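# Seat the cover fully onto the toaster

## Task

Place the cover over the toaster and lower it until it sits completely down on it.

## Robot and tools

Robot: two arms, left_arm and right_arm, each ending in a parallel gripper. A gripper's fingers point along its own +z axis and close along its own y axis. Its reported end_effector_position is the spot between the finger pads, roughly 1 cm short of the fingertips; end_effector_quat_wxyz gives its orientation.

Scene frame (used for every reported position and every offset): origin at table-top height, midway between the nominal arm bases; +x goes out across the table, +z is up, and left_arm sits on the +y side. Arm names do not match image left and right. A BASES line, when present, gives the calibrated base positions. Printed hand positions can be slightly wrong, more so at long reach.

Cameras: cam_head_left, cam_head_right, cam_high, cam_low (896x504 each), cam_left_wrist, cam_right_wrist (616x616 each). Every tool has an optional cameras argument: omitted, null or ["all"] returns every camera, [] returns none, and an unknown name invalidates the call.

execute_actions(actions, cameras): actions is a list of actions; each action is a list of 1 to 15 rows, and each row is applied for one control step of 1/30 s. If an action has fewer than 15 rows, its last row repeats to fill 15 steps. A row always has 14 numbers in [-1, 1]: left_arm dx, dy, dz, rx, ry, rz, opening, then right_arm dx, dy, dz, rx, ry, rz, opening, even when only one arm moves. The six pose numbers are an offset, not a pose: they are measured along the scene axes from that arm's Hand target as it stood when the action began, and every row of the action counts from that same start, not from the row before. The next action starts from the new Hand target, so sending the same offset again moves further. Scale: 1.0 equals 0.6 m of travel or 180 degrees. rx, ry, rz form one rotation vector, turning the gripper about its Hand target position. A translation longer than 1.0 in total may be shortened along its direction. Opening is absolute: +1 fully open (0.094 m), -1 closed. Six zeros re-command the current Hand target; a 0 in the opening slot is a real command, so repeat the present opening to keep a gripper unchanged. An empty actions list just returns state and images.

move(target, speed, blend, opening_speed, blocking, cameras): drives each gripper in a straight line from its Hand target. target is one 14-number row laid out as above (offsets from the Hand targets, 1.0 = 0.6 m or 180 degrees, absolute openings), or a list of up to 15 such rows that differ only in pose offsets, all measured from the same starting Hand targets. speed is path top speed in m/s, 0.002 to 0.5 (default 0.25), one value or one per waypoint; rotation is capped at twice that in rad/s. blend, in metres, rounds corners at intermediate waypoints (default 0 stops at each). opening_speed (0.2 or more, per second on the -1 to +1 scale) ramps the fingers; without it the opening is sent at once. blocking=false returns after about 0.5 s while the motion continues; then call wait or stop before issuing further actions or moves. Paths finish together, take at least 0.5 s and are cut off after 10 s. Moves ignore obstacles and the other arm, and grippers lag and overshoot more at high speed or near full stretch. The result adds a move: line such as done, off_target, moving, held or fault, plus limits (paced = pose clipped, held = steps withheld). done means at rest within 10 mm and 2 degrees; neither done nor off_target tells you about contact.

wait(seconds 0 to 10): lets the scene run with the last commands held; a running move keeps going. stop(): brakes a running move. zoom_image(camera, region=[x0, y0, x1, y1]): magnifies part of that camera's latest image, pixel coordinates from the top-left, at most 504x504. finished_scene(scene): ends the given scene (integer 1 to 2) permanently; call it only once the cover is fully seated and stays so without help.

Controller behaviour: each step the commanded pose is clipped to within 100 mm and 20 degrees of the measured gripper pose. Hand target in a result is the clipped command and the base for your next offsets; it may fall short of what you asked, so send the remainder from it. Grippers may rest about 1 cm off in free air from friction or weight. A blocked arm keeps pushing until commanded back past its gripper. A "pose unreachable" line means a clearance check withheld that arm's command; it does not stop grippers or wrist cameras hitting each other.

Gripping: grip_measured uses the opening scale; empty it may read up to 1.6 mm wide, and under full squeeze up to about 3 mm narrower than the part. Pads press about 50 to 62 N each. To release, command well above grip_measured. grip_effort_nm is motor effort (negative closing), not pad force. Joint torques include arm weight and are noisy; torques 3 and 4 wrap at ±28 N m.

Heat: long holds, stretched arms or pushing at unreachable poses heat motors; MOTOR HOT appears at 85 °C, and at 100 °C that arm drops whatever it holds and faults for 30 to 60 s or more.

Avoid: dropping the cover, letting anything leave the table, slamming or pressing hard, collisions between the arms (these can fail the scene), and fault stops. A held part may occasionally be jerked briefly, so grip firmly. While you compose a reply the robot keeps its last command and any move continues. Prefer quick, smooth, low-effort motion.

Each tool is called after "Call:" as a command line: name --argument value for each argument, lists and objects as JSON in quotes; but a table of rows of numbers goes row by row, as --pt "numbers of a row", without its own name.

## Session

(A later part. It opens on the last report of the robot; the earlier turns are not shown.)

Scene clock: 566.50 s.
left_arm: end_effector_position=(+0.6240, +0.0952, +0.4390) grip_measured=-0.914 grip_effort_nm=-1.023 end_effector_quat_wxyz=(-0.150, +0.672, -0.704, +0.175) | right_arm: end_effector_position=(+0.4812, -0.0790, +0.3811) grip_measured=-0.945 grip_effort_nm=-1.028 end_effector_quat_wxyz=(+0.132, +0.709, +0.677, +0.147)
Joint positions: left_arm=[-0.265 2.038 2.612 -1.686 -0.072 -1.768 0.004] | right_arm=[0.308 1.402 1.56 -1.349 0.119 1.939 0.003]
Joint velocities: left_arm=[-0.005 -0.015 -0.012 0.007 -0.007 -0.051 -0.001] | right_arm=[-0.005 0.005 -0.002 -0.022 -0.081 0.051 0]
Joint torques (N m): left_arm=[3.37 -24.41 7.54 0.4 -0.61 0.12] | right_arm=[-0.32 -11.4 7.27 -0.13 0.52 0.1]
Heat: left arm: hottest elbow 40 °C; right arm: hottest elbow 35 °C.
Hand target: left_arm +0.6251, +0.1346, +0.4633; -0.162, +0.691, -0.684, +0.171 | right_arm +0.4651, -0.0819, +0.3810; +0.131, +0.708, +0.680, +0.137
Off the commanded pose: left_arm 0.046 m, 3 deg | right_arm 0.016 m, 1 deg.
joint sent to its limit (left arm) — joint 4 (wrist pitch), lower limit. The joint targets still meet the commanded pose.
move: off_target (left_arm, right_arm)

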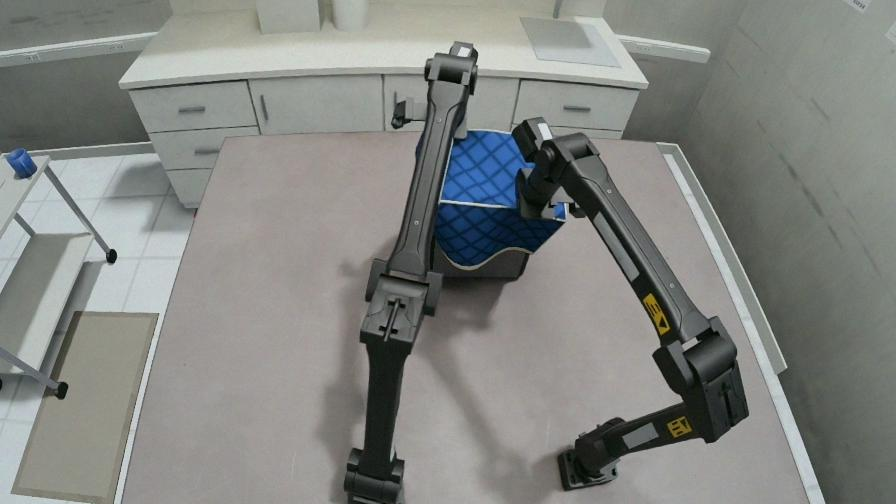

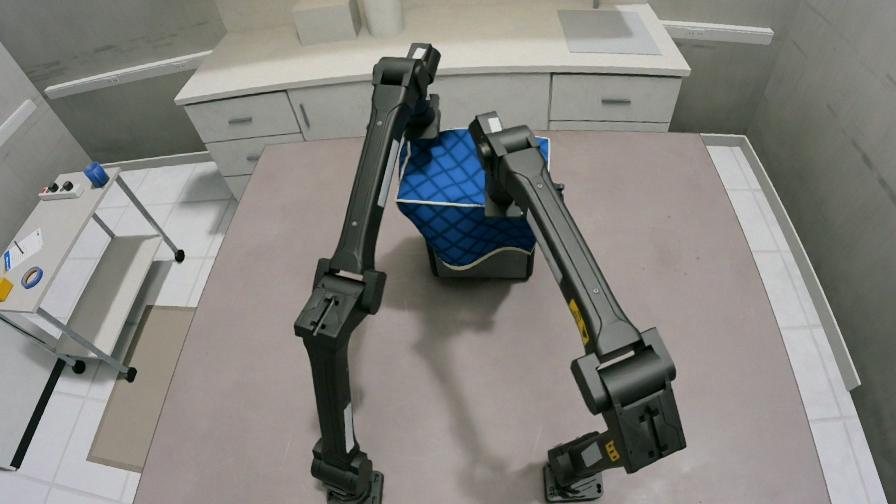

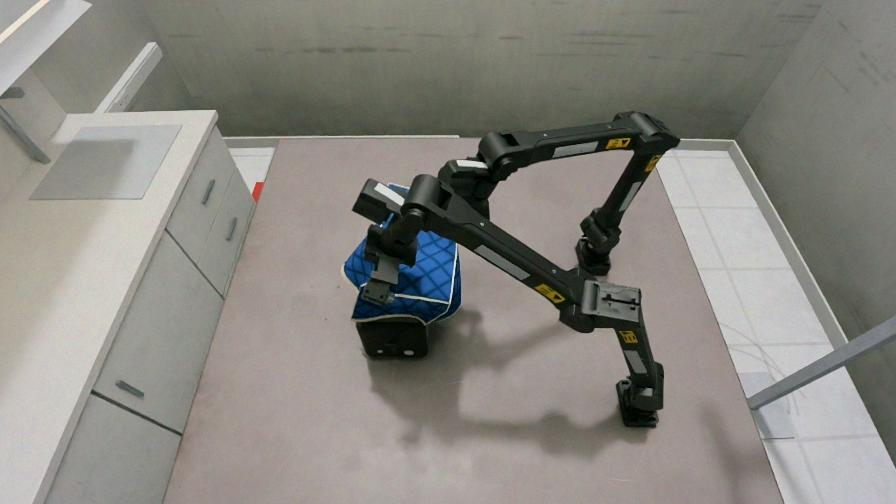

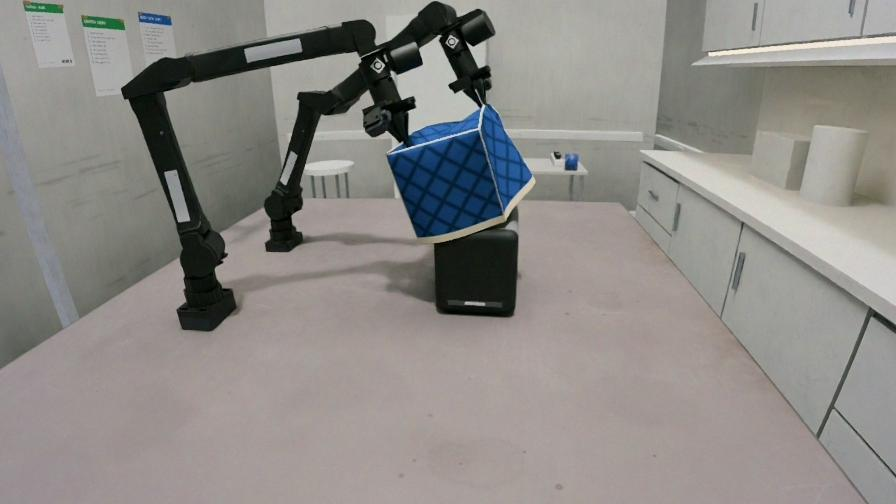

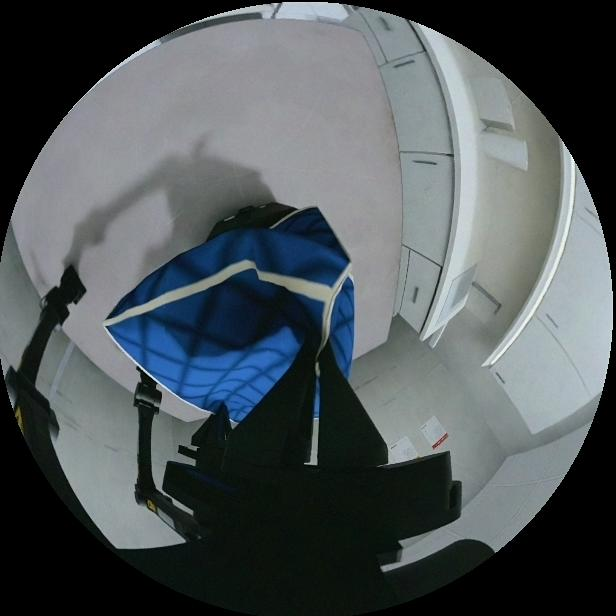

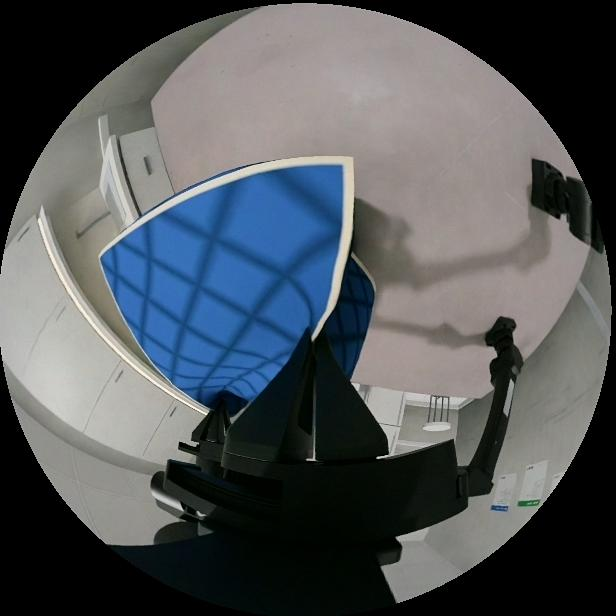

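Call:
move --pt "0.04 0 0.015 0 0 0 -1 0.045 0 0.0 0 0 0 -1" --pt "0.06 0 -0.03 0 0 0 -1 0.065 0 -0.06 0 0 0 -1" --speed 0.08

Call:
zoom_image --camera "cam_low" --region '[360, 80, 580, 330]'

Call:
zoom_image --camera "cam_head_right" --region '[360, 110, 590, 300]'

Scene clock: 583.23 s.
left_arm: end_effector_position=(+0.6496, +0.1017, +0.4272) grip_measured=-0.914 grip_effort_nm=-1.033 end_effector_quat_wxyz=(-0.153, +0.672, -0.701, +0.182) | right_arm: end_effector_position=(+0.5053, -0.0716, +0.3685) grip_measured=-0.945 grip_effort_nm=-1.038 end_effector_quat_wxyz=(+0.141, +0.707, +0.672, +0.169)
Joint positions: left_arm=[-0.244 2.116 2.707 -1.686 -0.062 -1.753 0.004] | right_arm=[0.306 1.433 1.546 -1.254 0.119 1.939 0.003]
Joint velocities: left_arm=[0.005 -0.005 0.007 -0.017 0.022 0.022 -0.001] | right_arm=[-0.005 -0.005 -0.012 -0.002 0.022 -0.066 0]
Joint torques (N m): left_arm=[3.08 -21.83 10.71 0.61 -0.75 0.09] | right_arm=[-2.49 -8.35 7.6 0.03 0.11 -0.2]
Heat: left arm: hottest elbow 39 °C; right arm: hottest elbow 34 °C.
Hand target: left_arm +0.6614, +0.1348, +0.4456; -0.162, +0.690, -0.684, +0.172 | right_arm +0.5036, -0.0822, +0.3443; +0.131, +0.708, +0.680, +0.137
Off the commanded pose: left_arm 0.039 m, 3 deg | right_arm 0.026 m, 4 deg.
joint sent to its limit (left arm) — joint 4 (wrist pitch), lower limit. The joint targets are off in orientation, not in position.
move: off_target (left_arm, right_arm)

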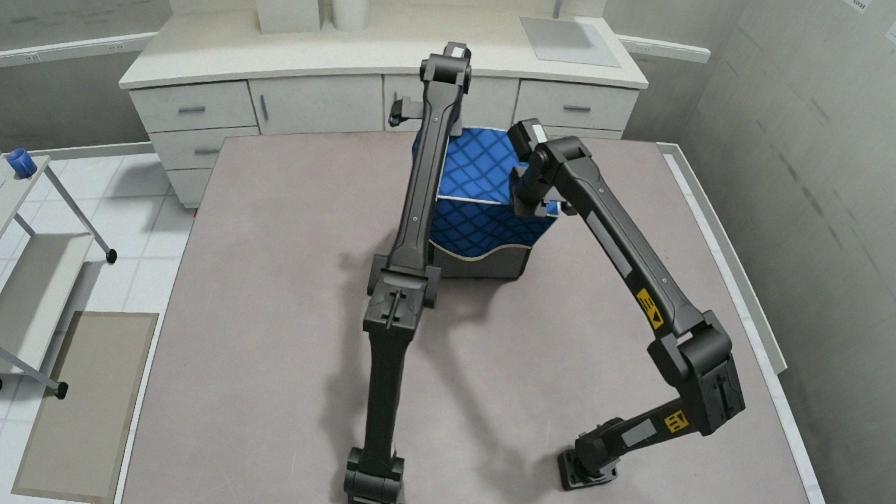

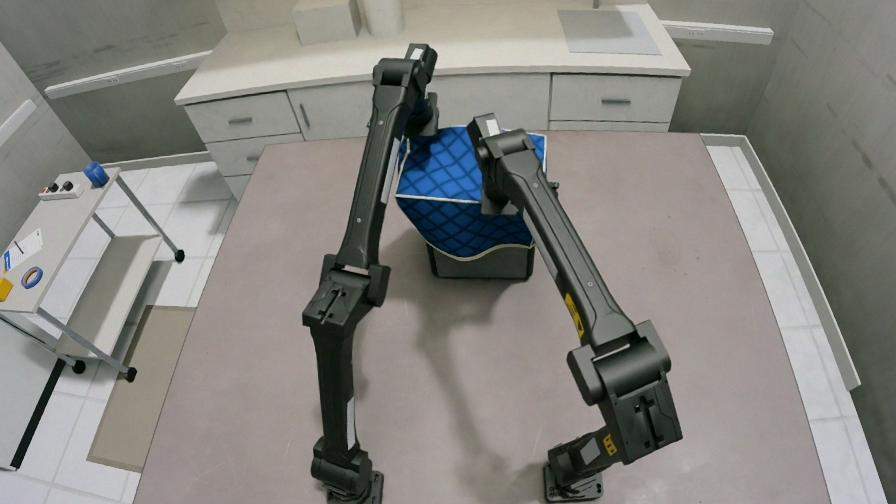

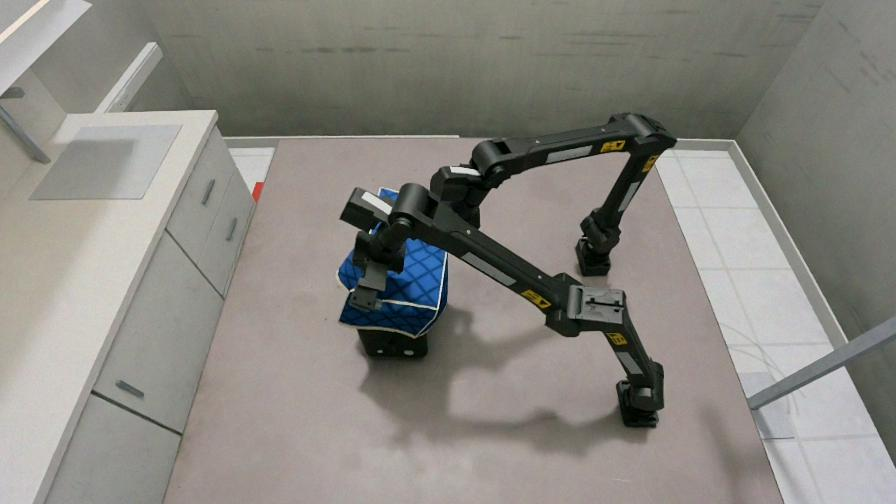

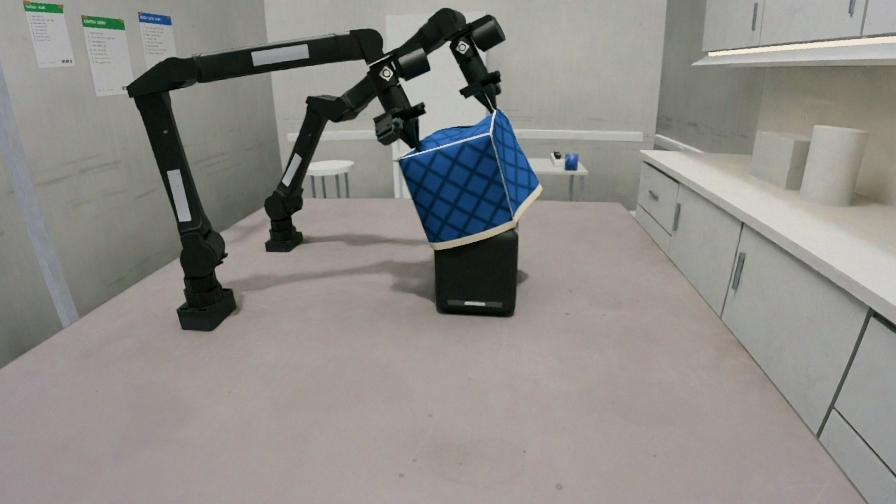

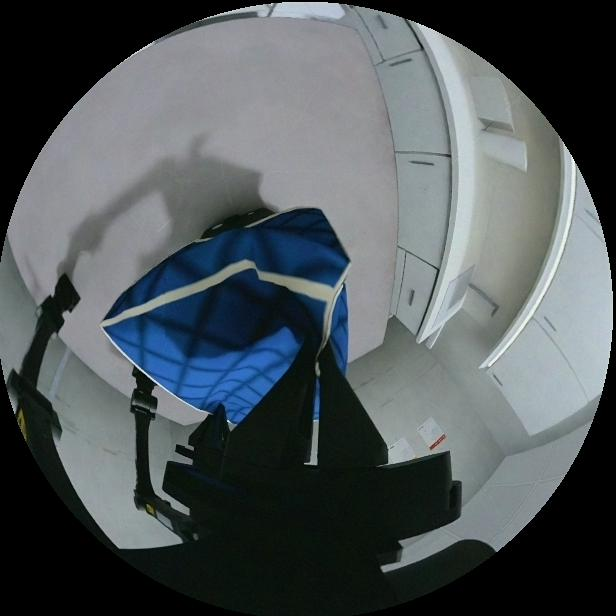

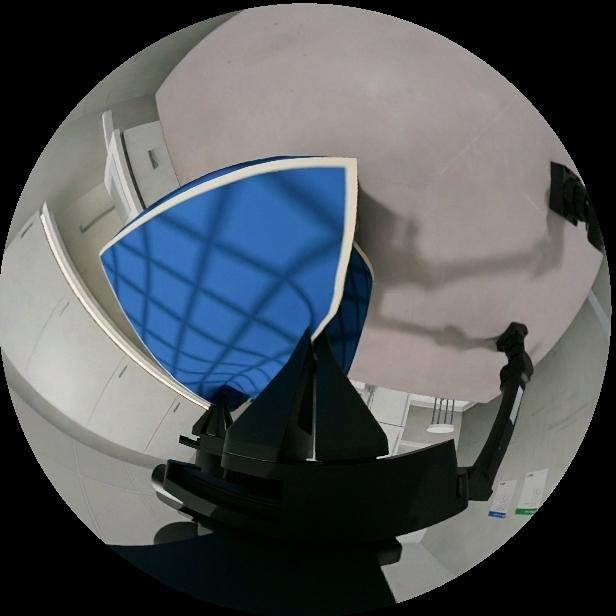

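Scaled by 2.016.

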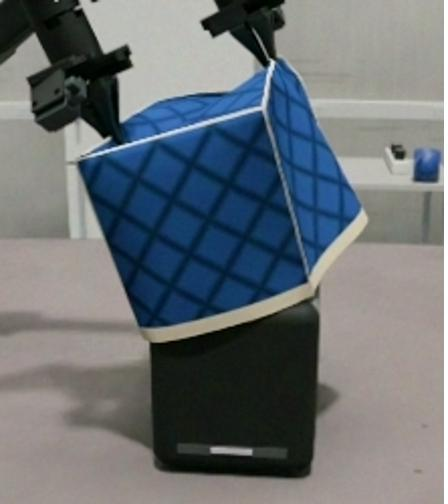

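Scaled by 2.191.

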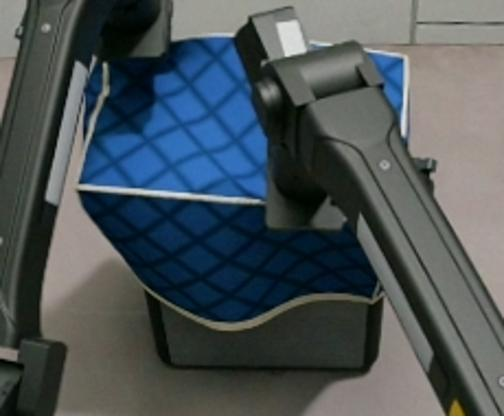

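Call:
move --pt "0.04 -0.01 -0.06 0 0 0 -1 0.03 0 -0.02 0 0 0 -1" --pt "0.04 -0.01 -0.14 0 0 0 -1 0.03 0 -0.07 0 0 0 -1" --speed 0.08

Call:
zoom_image --camera "cam_low" --region '[360, 80, 580, 330]'

Call:
zoom_image --camera "cam_high" --region '[310, 170, 500, 370]'

Scene clock: 589.17 s.
left_arm: end_effector_position=(+0.6720, +0.0986, +0.3398) grip_measured=-0.914 grip_effort_nm=-1.023 end_effector_quat_wxyz=(-0.136, +0.678, -0.706, +0.151) | right_arm: end_effector_position=(+0.5232, -0.0737, +0.3195) grip_measured=-0.945 grip_effort_nm=-1.038 end_effector_quat_wxyz=(+0.139, +0.711, +0.671, +0.159)
Joint positions: left_arm=[-0.242 2.102 2.448 -1.512 -0.066 -1.753 0.004] | right_arm=[0.29 1.481 1.473 -1.153 0.117 1.932 0.003]
Joint velocities: left_arm=[-0.015 0.005 0.017 -0.007 -0.081 -0.007 0] | right_arm=[0.005 -0.015 -0.017 0.012 0.051 -0.037 0]
Joint torques (N m): left_arm=[3.14 -25.99 7.72 1.77 -0.65 0.05] | right_arm=[-2.14 -9.47 8.13 0.23 0.06 -0.25]
Heat: left arm: hottest elbow 39 °C; right arm: hottest elbow 33 °C.
Hand target: left_arm +0.6851, +0.1302, +0.3612; -0.162, +0.691, -0.684, +0.171 | right_arm +0.5210, -0.0821, +0.3019; +0.131, +0.708, +0.680, +0.137
Off the commanded pose: left_arm 0.040 m, 5 deg | right_arm 0.019 m, 3 deg.
move: off_target (left_arm, right_arm)

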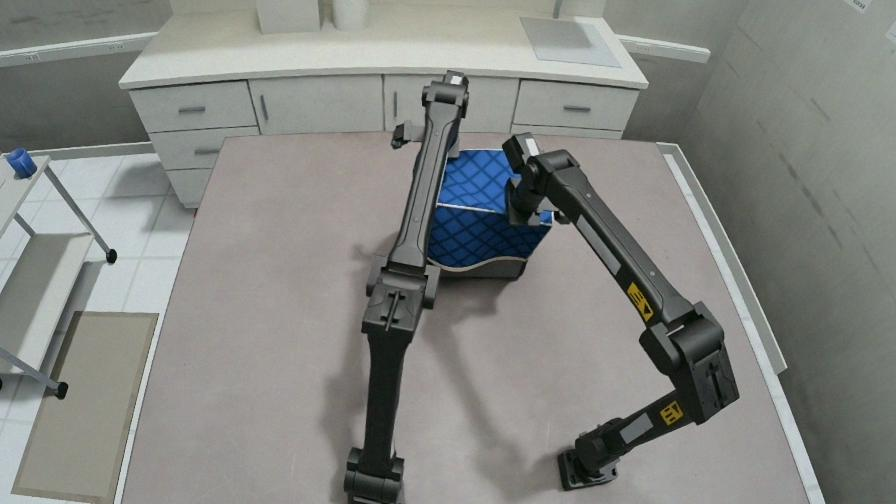

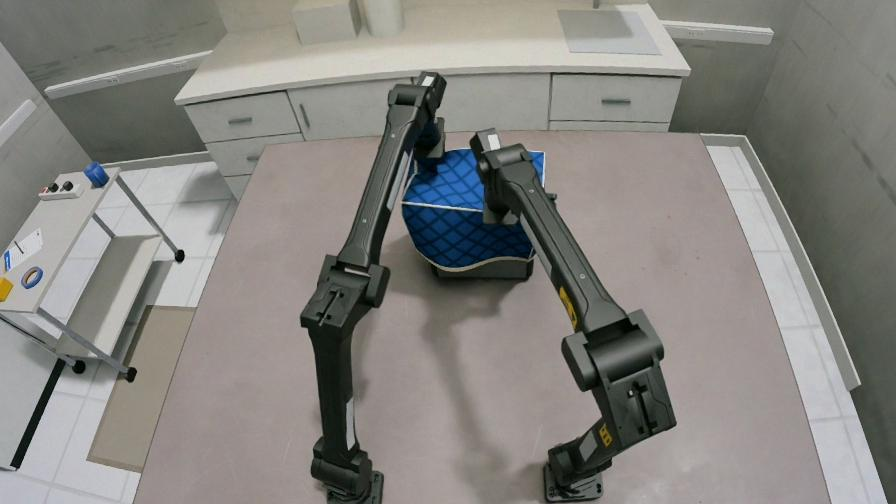

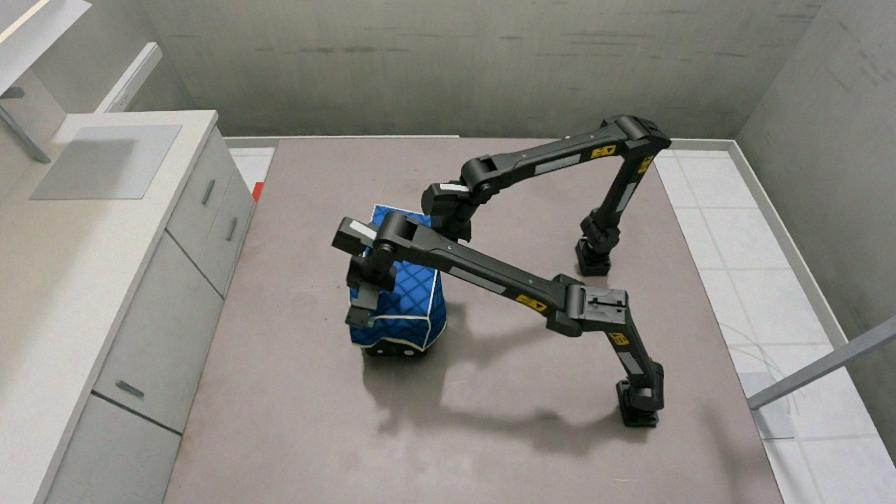

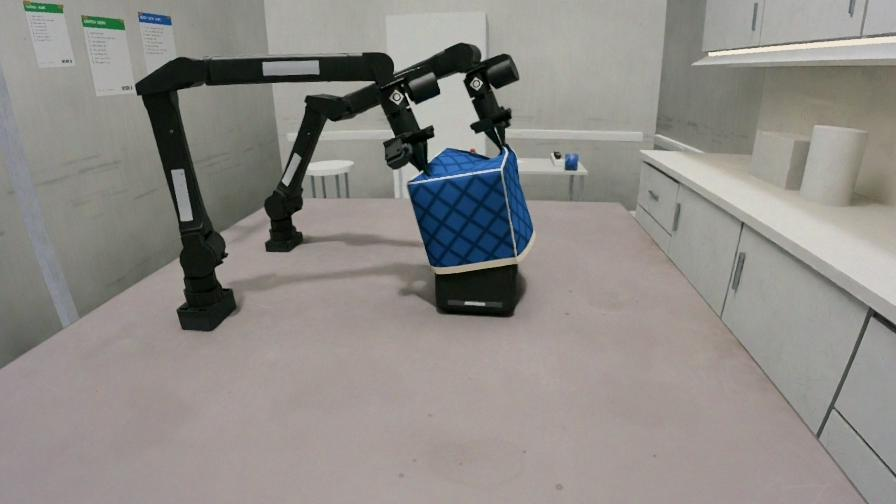

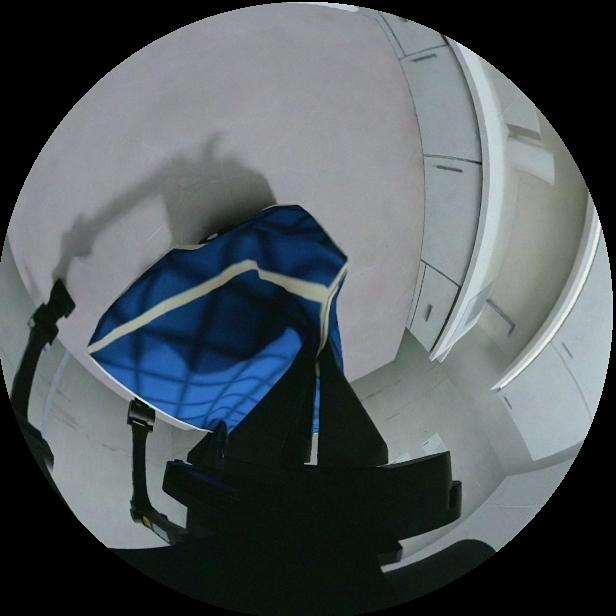

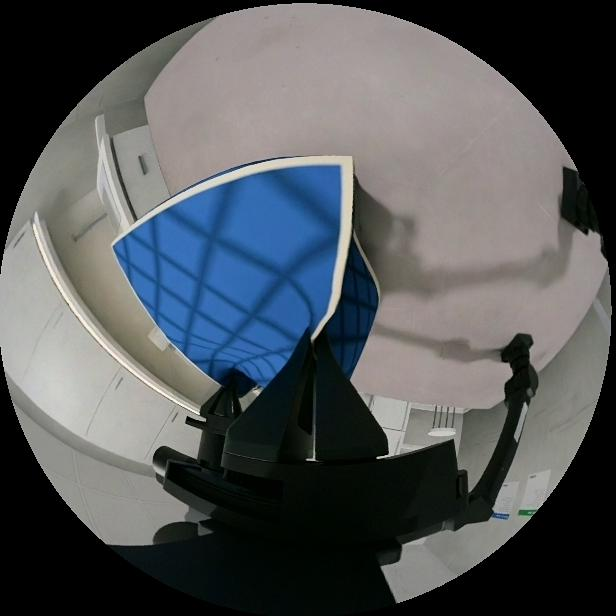

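Scaled by 2.016.

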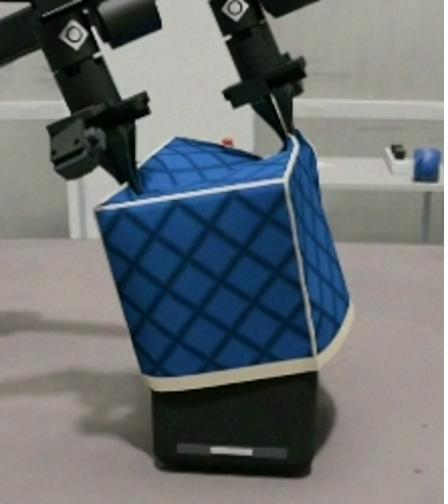

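Scaled by 2.520.

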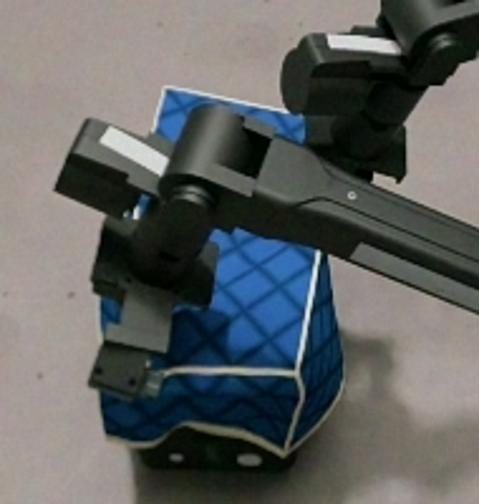

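Call:
move --target '[0.0,-0.02,-0.24,0,0,0,-1,0.035,0,-0.2,0,0,0,-1]' --speed 0.09

Call:
zoom_image --camera "cam_low" --region '[360, 80, 580, 330]'

Call:
zoom_image --camera "cam_high" --region '[310, 170, 500, 370]'

Scene clock: 595.27 s.
left_arm: end_effector_position=(+0.6757, +0.1062, +0.2685) grip_measured=-0.914 grip_effort_nm=-1.028 end_effector_quat_wxyz=(-0.177, +0.673, -0.690, +0.199) | right_arm: end_effector_position=(+0.5481, -0.0730, +0.2250) grip_measured=-0.946 grip_effort_nm=-1.043 end_effector_quat_wxyz=(+0.150, +0.708, +0.666, +0.180)
Joint positions: left_arm=[-0.234 1.945 1.966 -1.057 -0.081 -1.753 0.004] | right_arm=[0.276 1.55 1.286 -0.848 0.114 1.918 0.003]
Joint velocities: left_arm=[0.005 -0.005 0.002 -0.022 -0.051 0.051 0] | right_arm=[-0.005 -0.024 0.022 0.007 0.066 -0.022 0]
Joint torques (N m): left_arm=[1.44 -17.32 5.98 1.31 -0.24 -0.07] | right_arm=[-2.08 -7.71 6.52 0.36 -0.03 -0.23]
Heat: left arm: hottest elbow 38 °C; right arm: hottest elbow 33 °C.
Hand target: left_arm +0.6847, +0.1209, +0.2168; -0.162, +0.691, -0.684, +0.171 | right_arm +0.5402, -0.0827, +0.1816; +0.131, +0.708, +0.680, +0.137
Off the commanded pose: left_arm 0.054 m, 4 deg | right_arm 0.044 m, 6 deg.
move: off_target (left_arm, right_arm)

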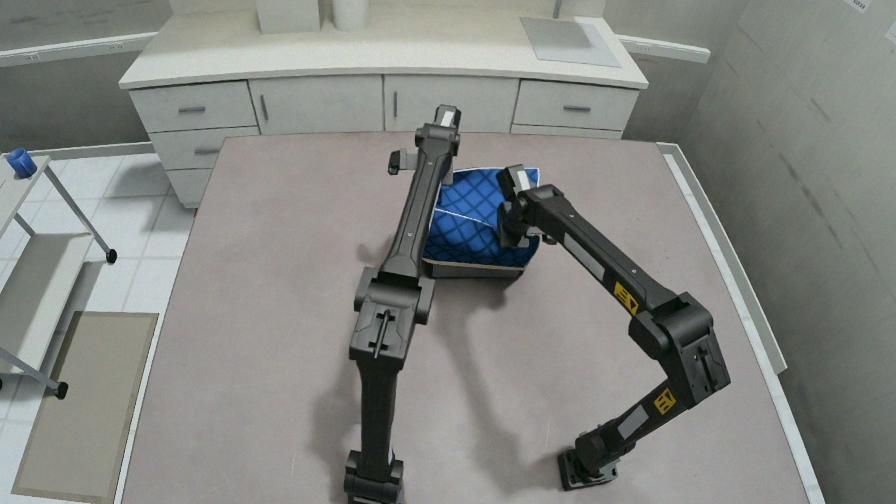

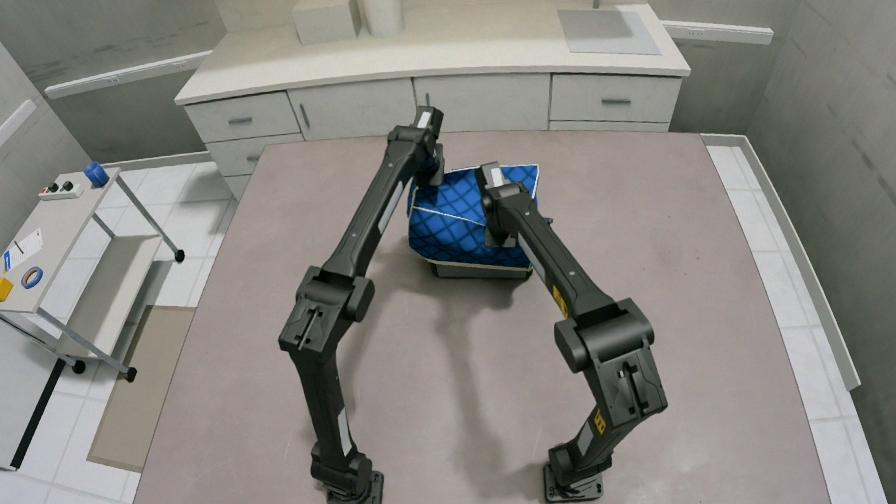

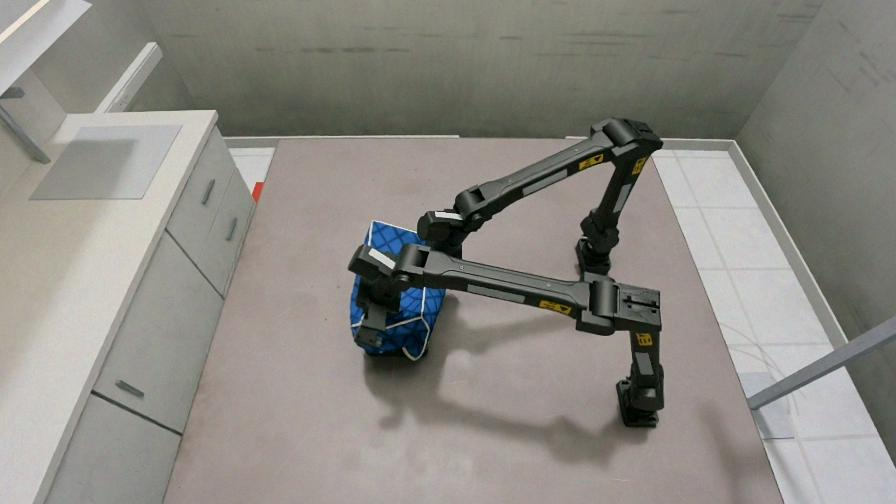

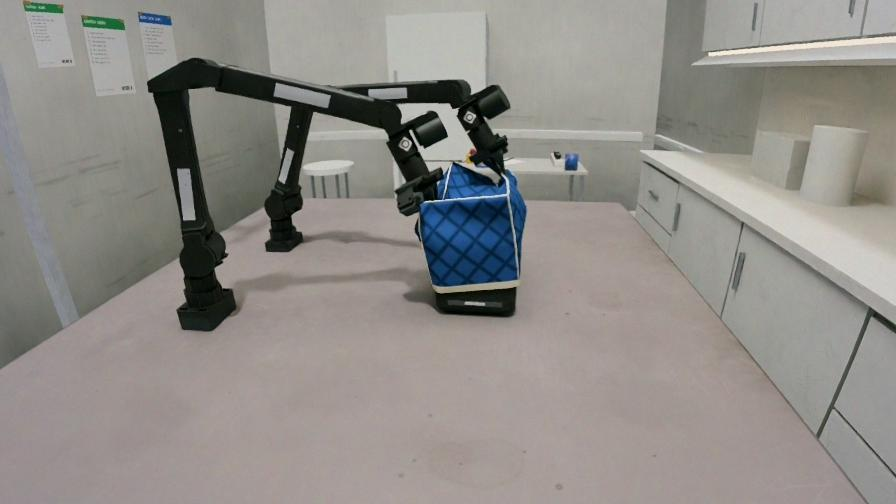

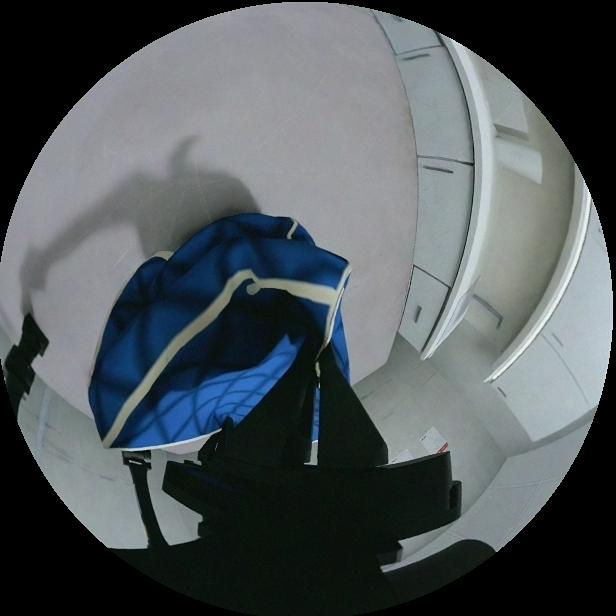

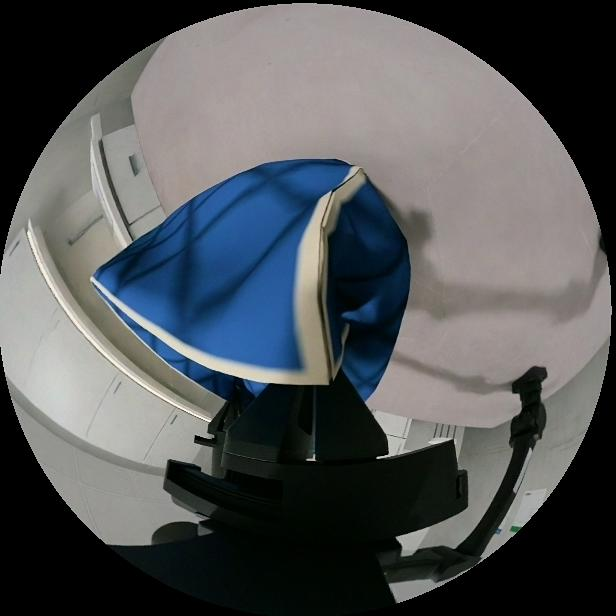

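Scaled by 2.016.

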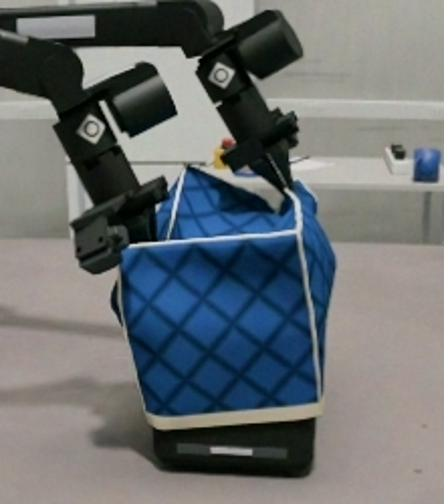

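Scaled by 2.520.

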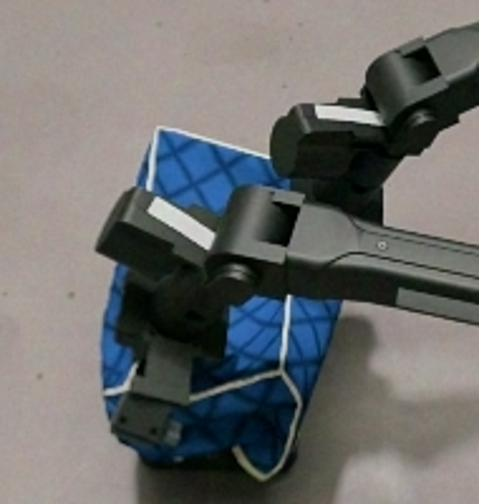

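Call:
move --target '[0,0,0.0,0,0,0,-0.2,0,0,0.05,0,0,0,-0.2]' --opening_speed 0.8 --cameras '[]'

Call:
move --target '[-0.02,0.0,0.35,0,0,0,-0.2,-0.1,0,0.3,0,0,0,-0.2]' --speed 0.12

Call:
zoom_image --camera "cam_low" --region '[360, 80, 580, 330]'

Call:
zoom_image --camera "cam_high" --region '[310, 170, 500, 370]'

Scene clock: 604.27 s.
left_arm: end_effector_position=(+0.6756, +0.1062, +0.2570) grip_measured=-0.203 grip_effort_nm=0.105 end_effector_quat_wxyz=(-0.173, +0.676, -0.689, +0.195) | right_arm: end_effector_position=(+0.5335, -0.0774, +0.2186) grip_measured=-0.203 grip_effort_nm=0.081 end_effector_quat_wxyz=(+0.136, +0.707, +0.678, +0.149)
Joint positions: left_arm=[-0.234 1.952 1.95 -1.046 -0.081 -1.76 0.037] | right_arm=[0.276 1.55 1.288 -0.918 0.112 1.903 0.037]
Joint velocities: left_arm=[-0.005 -0.005 -0.017 -0.007 0.022 -0.022 0.001] | right_arm=[-0.005 -0.015 -0.017 -0.012 -0.022 -0.051 0]
Joint torques (N m): left_arm=[1.55 -17.79 7.23 0.84 -0.26 0.05] | right_arm=[-2.08 -9.05 11.26 0.13 0.11 -0.07]
Heat: left arm: hottest elbow 38 °C; right arm: hottest elbow 33 °C.
Hand target: left_arm +0.6848, +0.1209, +0.2168; -0.162, +0.691, -0.684, +0.171 | right_arm +0.5406, -0.0826, +0.2116; +0.131, +0.708, +0.680, +0.137
Off the commanded pose: left_arm 0.044 m, 4 deg | right_arm 0.011 m, 1 deg.
move: off_target (left_arm, right_arm)
No camera images: "cameras" was empty.

Scene clock: 606.90 s.
left_arm: end_effector_position=(+0.6674, +0.1088, +0.4232) grip_measured=-0.202 grip_effort_nm=0.090 end_effector_quat_wxyz=(-0.169, +0.679, -0.689, +0.186) | right_arm: end_effector_position=(+0.4780, -0.0902, +0.3589) grip_measured=-0.201 grip_effort_nm=0.076 end_effector_quat_wxyz=(+0.116, +0.710, +0.687, +0.107)
Joint positions: left_arm=[-0.234 2.167 2.777 -1.679 -0.085 -1.764 0.038] | right_arm=[0.288 1.431 1.548 -1.392 0.117 1.911 0.038]
Joint velocities: left_arm=[-0.015 -0.015 0.002 -0.002 -0.022 -0.051 0] | right_arm=[-0.005 -0.005 -0.002 -0.002 -0.095 -0.037 -0.001]
Joint torques (N m): left_arm=[0.62 -21.48 9.72 0.25 -0.25 0.03] | right_arm=[0.21 -10.58 14.79 0.29 0.39 0.28]
Heat: left arm: hottest elbow 38 °C; right arm: hottest elbow 33 °C.
Hand target: left_arm +0.6734, +0.1170, +0.4274; -0.162, +0.690, -0.684, +0.171 | right_arm +0.4833, -0.0820, +0.3925; +0.131, +0.708, +0.680, +0.137
Off the commanded pose: left_arm 0.014 m, 2 deg | right_arm 0.034 m, 4 deg.
joint sent to its limit (left arm) — joint 4 (wrist pitch), lower limit. The joint targets are off in position and orientation.
move: off_target (left_arm, right_arm)

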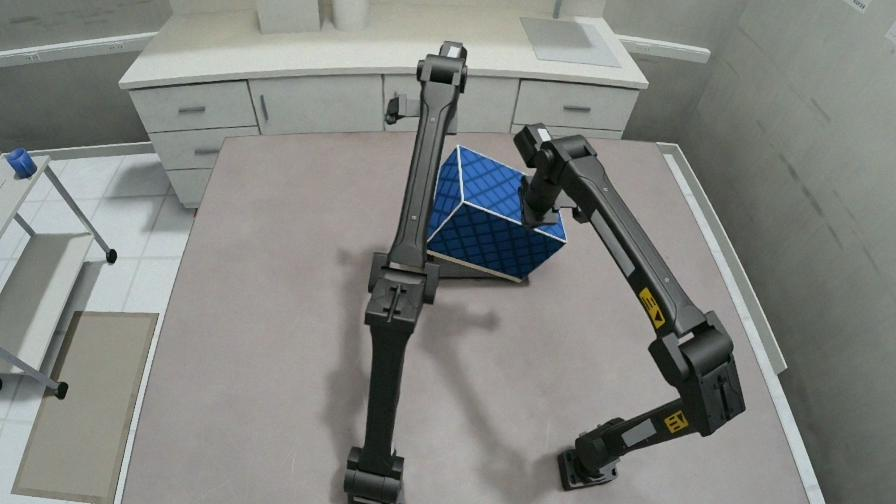

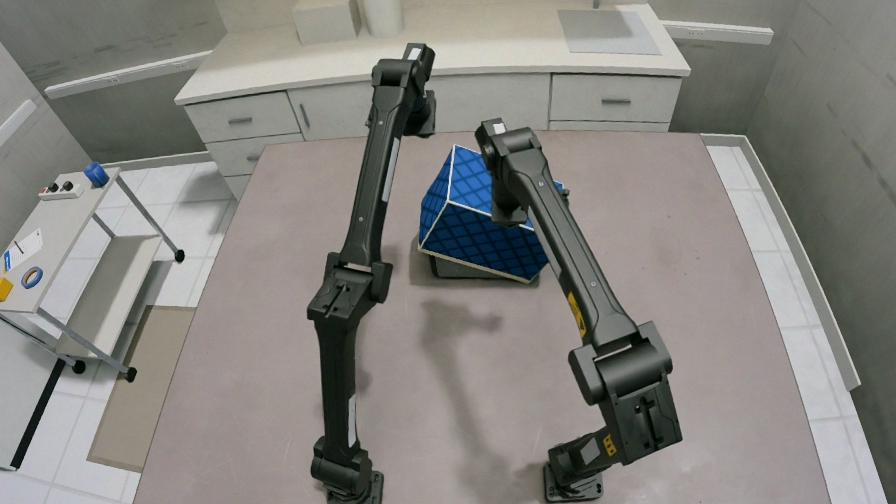

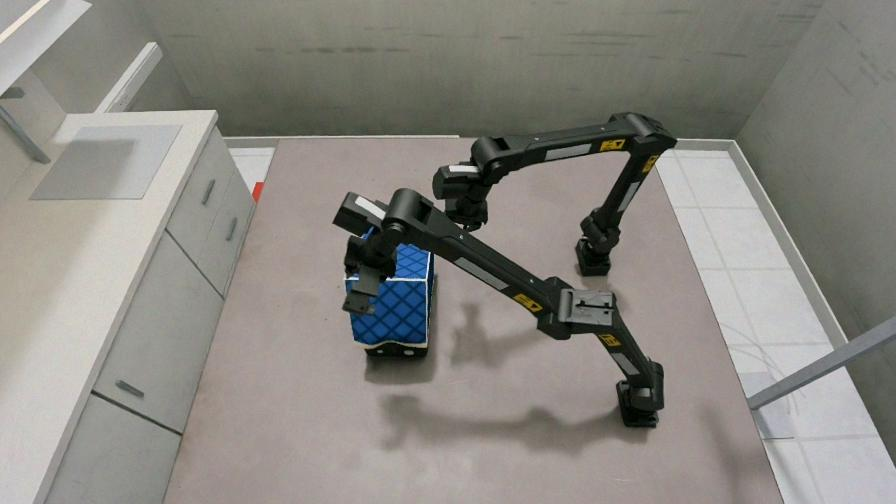

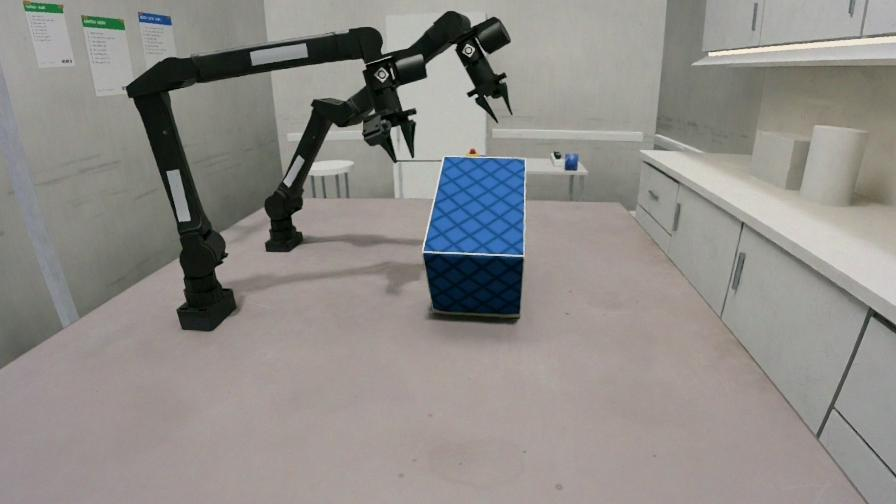

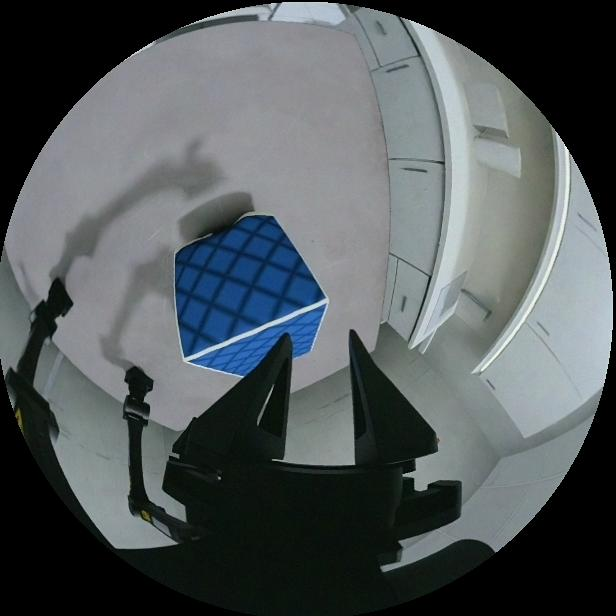

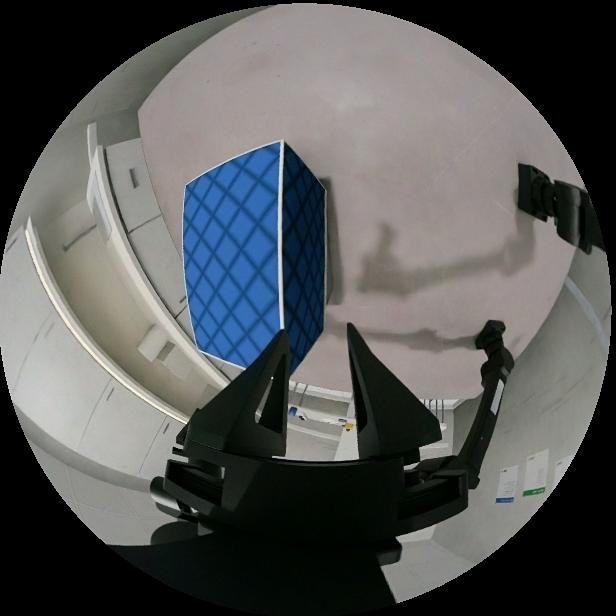

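Scaled by 2.016.

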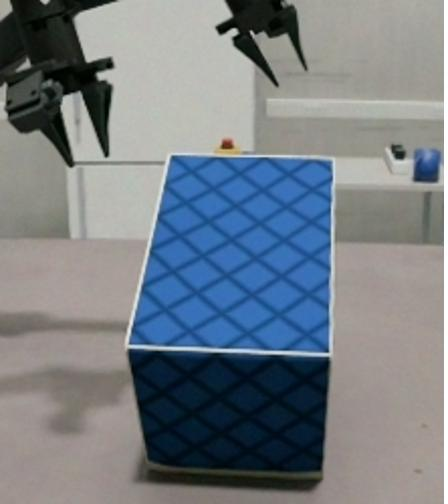

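Scaled by 2.520.

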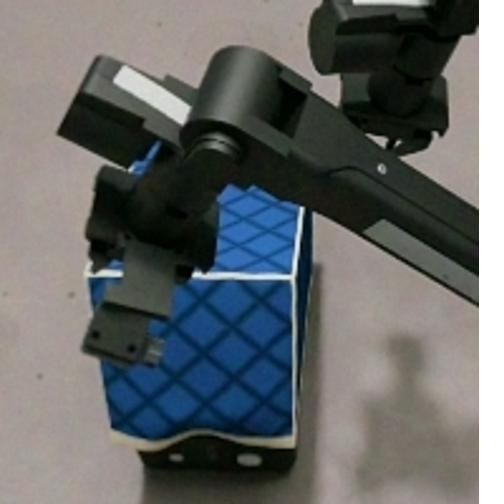

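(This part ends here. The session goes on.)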